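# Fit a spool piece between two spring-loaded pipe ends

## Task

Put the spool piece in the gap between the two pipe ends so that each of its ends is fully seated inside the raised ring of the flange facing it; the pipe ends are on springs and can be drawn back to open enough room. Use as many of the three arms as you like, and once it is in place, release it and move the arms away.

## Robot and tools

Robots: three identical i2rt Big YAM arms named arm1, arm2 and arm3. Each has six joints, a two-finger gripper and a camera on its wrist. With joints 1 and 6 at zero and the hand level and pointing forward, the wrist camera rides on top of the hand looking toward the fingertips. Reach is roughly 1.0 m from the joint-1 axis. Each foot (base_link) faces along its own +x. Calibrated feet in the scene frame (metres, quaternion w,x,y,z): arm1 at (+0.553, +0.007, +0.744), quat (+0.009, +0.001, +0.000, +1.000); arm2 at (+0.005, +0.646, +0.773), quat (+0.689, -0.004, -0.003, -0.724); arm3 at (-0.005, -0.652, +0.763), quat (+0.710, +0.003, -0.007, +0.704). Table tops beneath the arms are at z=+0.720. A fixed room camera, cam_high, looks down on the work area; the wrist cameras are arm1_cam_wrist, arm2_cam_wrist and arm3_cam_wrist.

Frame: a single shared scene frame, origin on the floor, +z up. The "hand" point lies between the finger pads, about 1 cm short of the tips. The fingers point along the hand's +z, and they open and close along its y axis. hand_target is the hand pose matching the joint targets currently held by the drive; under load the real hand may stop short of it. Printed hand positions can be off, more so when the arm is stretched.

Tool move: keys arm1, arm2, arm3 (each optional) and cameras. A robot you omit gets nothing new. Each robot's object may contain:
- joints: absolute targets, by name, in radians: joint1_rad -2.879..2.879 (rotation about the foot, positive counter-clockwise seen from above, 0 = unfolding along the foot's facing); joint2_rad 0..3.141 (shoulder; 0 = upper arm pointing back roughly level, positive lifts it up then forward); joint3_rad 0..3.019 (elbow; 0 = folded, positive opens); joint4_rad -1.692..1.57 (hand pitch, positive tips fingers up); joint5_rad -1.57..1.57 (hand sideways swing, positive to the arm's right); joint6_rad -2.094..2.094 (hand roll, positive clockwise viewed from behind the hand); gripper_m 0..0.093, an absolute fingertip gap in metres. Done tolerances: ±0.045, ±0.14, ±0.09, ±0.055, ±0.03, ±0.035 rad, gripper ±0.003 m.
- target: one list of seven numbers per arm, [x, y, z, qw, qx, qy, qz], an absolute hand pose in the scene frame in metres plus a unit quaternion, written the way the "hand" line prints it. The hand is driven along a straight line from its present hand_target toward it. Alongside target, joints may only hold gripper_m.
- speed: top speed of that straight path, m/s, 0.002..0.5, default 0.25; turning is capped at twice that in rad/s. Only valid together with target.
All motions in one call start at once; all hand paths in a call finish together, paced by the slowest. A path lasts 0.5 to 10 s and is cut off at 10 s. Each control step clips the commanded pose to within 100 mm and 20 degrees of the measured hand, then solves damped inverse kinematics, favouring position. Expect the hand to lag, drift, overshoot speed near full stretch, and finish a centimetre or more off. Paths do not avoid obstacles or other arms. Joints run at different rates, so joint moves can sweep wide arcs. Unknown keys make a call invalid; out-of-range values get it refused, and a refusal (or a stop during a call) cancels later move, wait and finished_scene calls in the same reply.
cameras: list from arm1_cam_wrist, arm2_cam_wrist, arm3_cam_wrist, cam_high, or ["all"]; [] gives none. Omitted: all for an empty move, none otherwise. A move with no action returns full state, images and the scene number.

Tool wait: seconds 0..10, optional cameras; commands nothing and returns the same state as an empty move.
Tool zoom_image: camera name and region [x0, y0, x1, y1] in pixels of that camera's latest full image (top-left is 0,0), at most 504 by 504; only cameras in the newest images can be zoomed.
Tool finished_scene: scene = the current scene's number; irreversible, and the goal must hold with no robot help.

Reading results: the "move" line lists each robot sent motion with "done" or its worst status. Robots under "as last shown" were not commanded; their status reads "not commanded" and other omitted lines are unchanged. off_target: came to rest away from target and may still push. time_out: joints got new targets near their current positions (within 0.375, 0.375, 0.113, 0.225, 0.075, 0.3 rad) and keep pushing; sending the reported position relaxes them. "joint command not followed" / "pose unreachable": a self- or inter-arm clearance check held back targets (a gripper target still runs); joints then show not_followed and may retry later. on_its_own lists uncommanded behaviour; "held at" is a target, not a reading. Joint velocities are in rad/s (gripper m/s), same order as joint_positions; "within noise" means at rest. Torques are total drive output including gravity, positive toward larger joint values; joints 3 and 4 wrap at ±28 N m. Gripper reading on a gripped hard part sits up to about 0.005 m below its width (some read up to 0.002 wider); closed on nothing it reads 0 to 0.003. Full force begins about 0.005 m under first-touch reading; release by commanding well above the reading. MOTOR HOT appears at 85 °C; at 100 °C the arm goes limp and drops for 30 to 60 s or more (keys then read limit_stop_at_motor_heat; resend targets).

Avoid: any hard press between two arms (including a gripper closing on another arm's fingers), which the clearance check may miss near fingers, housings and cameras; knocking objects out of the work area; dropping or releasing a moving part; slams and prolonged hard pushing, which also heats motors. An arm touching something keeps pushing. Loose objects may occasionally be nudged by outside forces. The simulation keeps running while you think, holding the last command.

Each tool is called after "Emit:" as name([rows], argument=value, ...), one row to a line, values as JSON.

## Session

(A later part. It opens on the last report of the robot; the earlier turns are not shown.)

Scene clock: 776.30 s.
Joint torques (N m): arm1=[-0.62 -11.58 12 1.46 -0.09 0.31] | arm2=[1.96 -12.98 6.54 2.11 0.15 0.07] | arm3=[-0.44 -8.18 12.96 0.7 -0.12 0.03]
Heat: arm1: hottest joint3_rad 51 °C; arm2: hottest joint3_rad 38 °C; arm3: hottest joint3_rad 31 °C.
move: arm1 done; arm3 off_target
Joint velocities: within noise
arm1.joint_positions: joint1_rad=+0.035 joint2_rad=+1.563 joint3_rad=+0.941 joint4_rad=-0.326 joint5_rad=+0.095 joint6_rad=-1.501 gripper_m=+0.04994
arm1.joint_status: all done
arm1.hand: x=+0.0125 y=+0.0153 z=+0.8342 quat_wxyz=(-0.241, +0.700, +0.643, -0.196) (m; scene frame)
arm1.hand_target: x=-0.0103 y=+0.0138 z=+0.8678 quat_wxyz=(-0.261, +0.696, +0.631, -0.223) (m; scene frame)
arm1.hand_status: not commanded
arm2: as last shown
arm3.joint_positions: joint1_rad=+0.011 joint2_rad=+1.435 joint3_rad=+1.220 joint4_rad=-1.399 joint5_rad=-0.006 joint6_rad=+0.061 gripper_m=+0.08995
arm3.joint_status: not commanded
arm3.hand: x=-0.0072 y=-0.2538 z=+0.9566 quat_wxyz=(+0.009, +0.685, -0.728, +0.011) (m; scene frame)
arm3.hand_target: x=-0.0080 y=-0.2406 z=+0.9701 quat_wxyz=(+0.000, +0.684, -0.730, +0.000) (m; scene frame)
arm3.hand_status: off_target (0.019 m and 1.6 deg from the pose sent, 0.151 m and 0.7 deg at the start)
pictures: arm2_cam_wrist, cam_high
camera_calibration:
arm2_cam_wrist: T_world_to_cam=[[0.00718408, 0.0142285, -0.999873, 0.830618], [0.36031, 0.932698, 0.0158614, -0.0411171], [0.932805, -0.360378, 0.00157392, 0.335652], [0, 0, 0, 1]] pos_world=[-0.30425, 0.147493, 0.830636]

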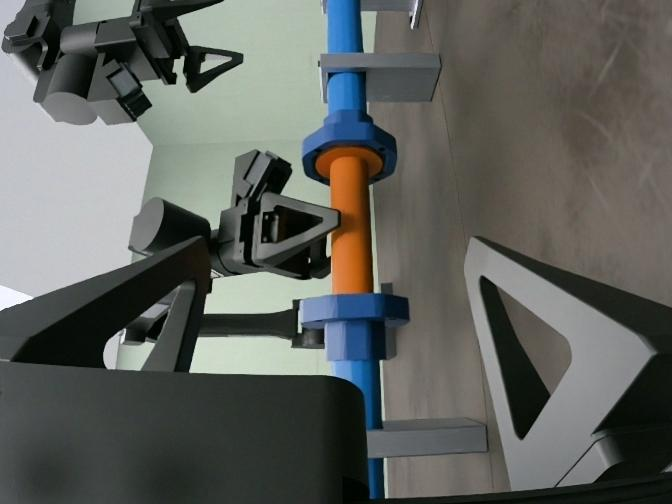

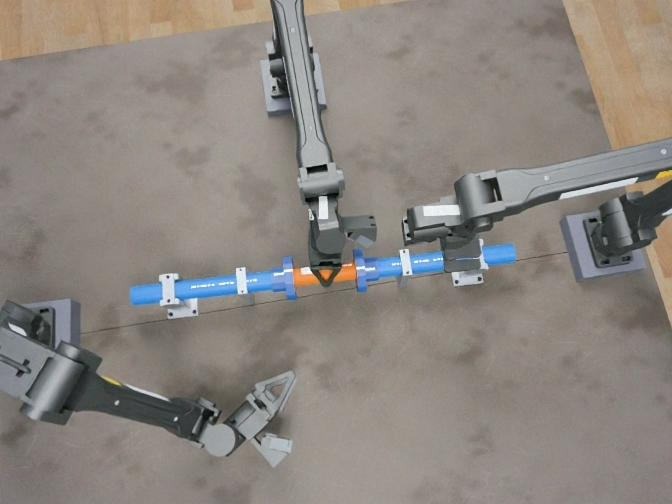

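Emit:
move(arm1={"joints": {"gripper_m": 0.088}})

Emit:
move(arm1={"target": [0.09, 0.0145, 0.985, 0.2605, -0.6966, -0.6308, 0.2229], "speed": 0.15}, arm2={"target": [-0.25, 0.2, 0.95, 0.678, 0.678, 0.201, 0.201], "speed": 0.25}, cameras=["all"])

Emit:
zoom_image(camera="cam_high", region=[270, 210, 390, 310])

Scene clock: 782.30 s.
Joint torques (N m): arm1=[-0.62 -11.58 11.37 1.5 -0.09 0.3] | arm2=[1.96 -12.92 6.56 2.13 0.15 0.07] | arm3=[-0.15 -8.47 12.86 0.44 -0.11 0.06]
Heat: arm1: hottest joint3_rad 52 °C; arm2: hottest joint3_rad 38 °C; arm3: hottest joint3_rad 32 °C.
move: arm1 done
Joint velocities: within noise
arm1.joint_positions: joint1_rad=+0.035 joint2_rad=+1.563 joint3_rad=+0.951 joint4_rad=-0.326 joint5_rad=+0.095 joint6_rad=-1.501 gripper_m=+0.08783
arm1.joint_status: all done
arm1.hand: x=+0.0087 y=+0.0152 z=+0.8384 quat_wxyz=(-0.244, +0.699, +0.642, -0.200) (m; scene frame)
arm1.hand_target: x=-0.0103 y=+0.0138 z=+0.8678 quat_wxyz=(-0.260, +0.696, +0.630, -0.223) (m; scene frame)
arm1.hand_status: not commanded
arm2, arm3: as last shown
arm3.hand: x=-0.0072 y=-0.2539 z=+0.9566 quat_wxyz=(+0.010, +0.685, -0.728, +0.011) (m; scene frame)
camera_calibration:
arm1_cam_wrist: T_world_to_cam=[[-0.803473, 0.0584625, 0.592464, -0.489029], [0.418687, 0.762973, 0.492517, -0.423106], [-0.42324, 0.643781, -0.637506, 0.653287], [0, 0, 0, 1]] pos_world=[0.0607246, -0.069166, 0.914593]
arm2_cam_wrist: T_world_to_cam=[[0.00718408, 0.0142285, -0.999873, 0.830618], [0.36031, 0.932698, 0.0158614, -0.0411171], [0.932805, -0.360378, 0.00157392, 0.335652], [0, 0, 0, 1]] pos_world=[-0.30425, 0.147493, 0.830636]
arm3_cam_wrist: T_world_to_cam=[[0.998146, -0.0607806, 0.00330806, -0.0114995], [-0.0504466, -0.79558, 0.603745, -0.774326], [-0.0340641, -0.602792, -0.797171, 0.733264], [0, 0, 0, 1]] pos_world=[-0.00260594, -0.174731, 1.05207]

Scene clock: 784.70 s.
Joint torques (N m): arm1=[-0.38 -7 10.07 1.18 0.01 0.31] | arm2=[0.62 -13.8 5.53 1.16 -0.17 -0.11] | arm3=[-0.21 -8.53 13 0.5 -0.16 0.03]
Heat: arm1: hottest joint3_rad 52 °C; arm2: hottest joint3_rad 38 °C; arm3: hottest joint3_rad 32 °C.
move: arm1 done; arm2 done
Joint velocities: within noise
arm1.joint_positions: joint1_rad=+0.035 joint2_rad=+1.164 joint3_rad=+0.946 joint4_rad=-0.667 joint5_rad=+0.095 joint6_rad=-1.499 gripper_m=+0.08791
arm1.joint_status: not commanded
arm1.hand: x=+0.0907 y=+0.0166 z=+0.9785 quat_wxyz=(-0.260, +0.694, +0.634, -0.219) (m; scene frame)
arm1.hand_target: x=+0.0900 y=+0.0146 z=+0.9850 quat_wxyz=(-0.260, +0.696, +0.631, -0.223) (m; scene frame)
arm1.hand_status: done (0.007 m and 0.7 deg from the pose sent, 0.168 m and 3.5 deg at the start)
arm2.joint_positions: joint1_rad=-0.797 joint2_rad=+1.793 joint3_rad=+0.835 joint4_rad=+0.906 joint5_rad=-1.427 joint6_rad=+1.537 gripper_m=+0.08994
arm2.joint_status: not commanded
arm2.hand: x=-0.2492 y=+0.1959 z=+0.9457 quat_wxyz=(-0.677, -0.678, -0.199, -0.206) (m; scene frame)
arm2.hand_target: x=-0.2500 y=+0.2000 z=+0.9499 quat_wxyz=(-0.678, -0.678, -0.201, -0.201) (m; scene frame)
arm2.hand_status: done (0.006 m and 0.6 deg from the pose sent, 0.163 m and 0.6 deg at the start)
arm3: as last shown
pictures: arm1_cam_wrist, arm2_cam_wrist, arm3_cam_wrist, cam_high
camera_calibration:
arm1_cam_wrist: T_world_to_cam=[[-0.77072, 0.0608798, 0.634259, -0.550094], [0.445417, 0.763278, 0.467985, -0.505838], [-0.455625, 0.643195, -0.615391, 0.757704], [0, 0, 0, 1]] pos_world=[0.146569, -0.0677667, 1.05191]
arm2_cam_wrist: T_world_to_cam=[[0.0143166, 0.0100532, -0.999847, 0.949482], [0.351297, 0.936153, 0.0144429, -0.104195], [0.936154, -0.35145, 0.00987086, 0.413777], [0, 0, 0, 1]] pos_world=[-0.364349, 0.233419, 0.946757]
arm3_cam_wrist: T_world_to_cam=[[0.998146, -0.0607806, 0.00330806, -0.0114995], [-0.0504466, -0.79558, 0.603745, -0.774326], [-0.0340641, -0.602792, -0.797171, 0.733264], [0, 0, 0, 1]] pos_world=[-0.00260594, -0.174731, 1.05207]

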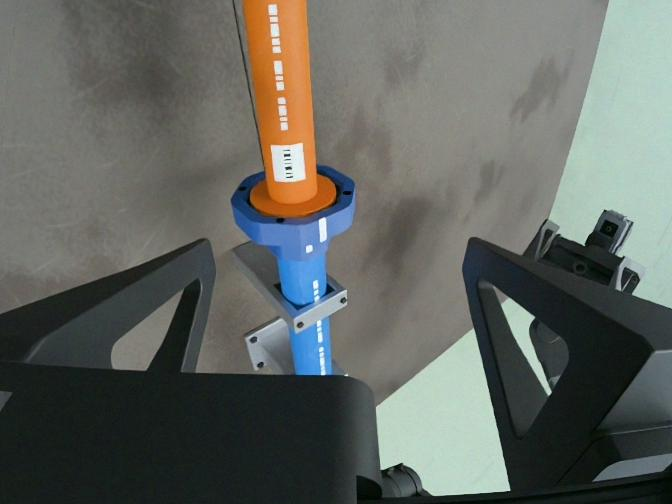

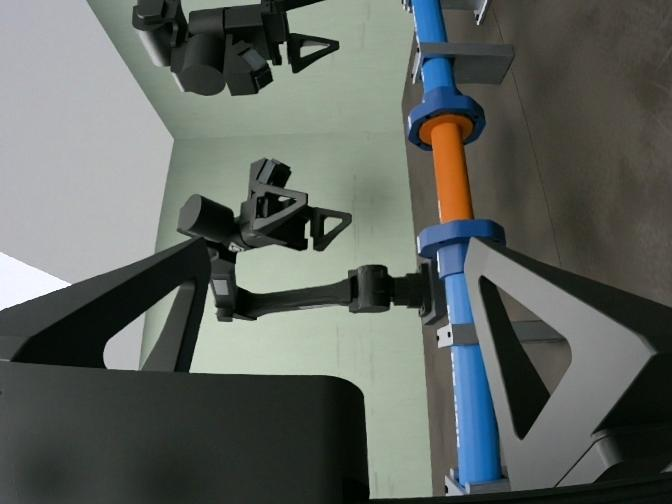

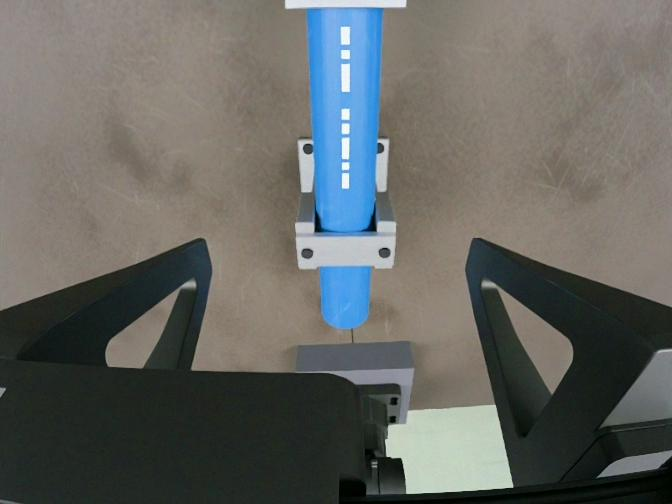

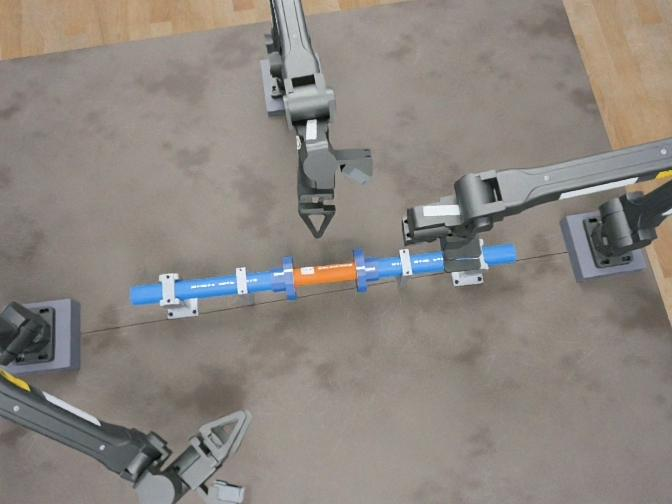

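Scaled by 4.200 from the camera's 672x504 image, which has a finer 960x720 frame.

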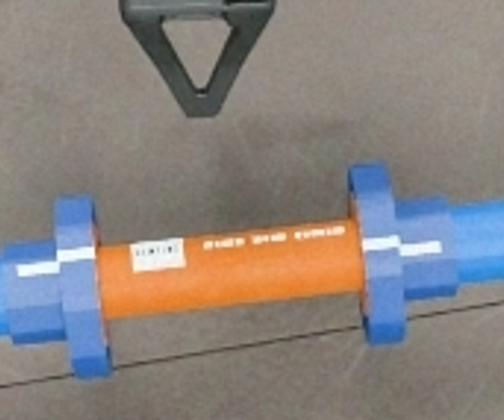

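Emit:
zoom_image(camera="arm1_cam_wrist", region=[200, 100, 380, 280])

Emit:
zoom_image(camera="arm2_cam_wrist", region=[390, 60, 520, 260])

Scaled by 2.800 from the camera's 672x504 image, which has a finer 960x720 frame.

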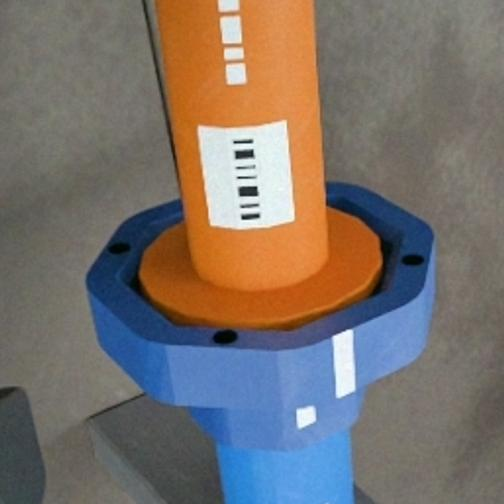

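Scaled by 2.520 from the camera's 672x504 image, which has a finer 960x720 frame.

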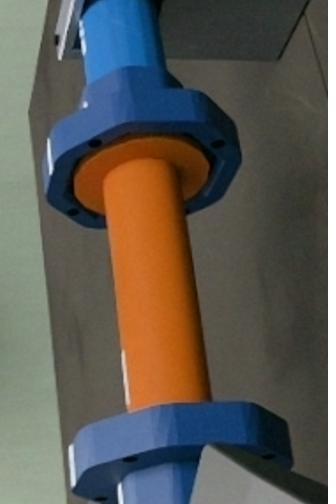

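Both ends are seated well and all arms are clear.

Emit:
finished_scene(scene=1)

The scene is finished: the task was done.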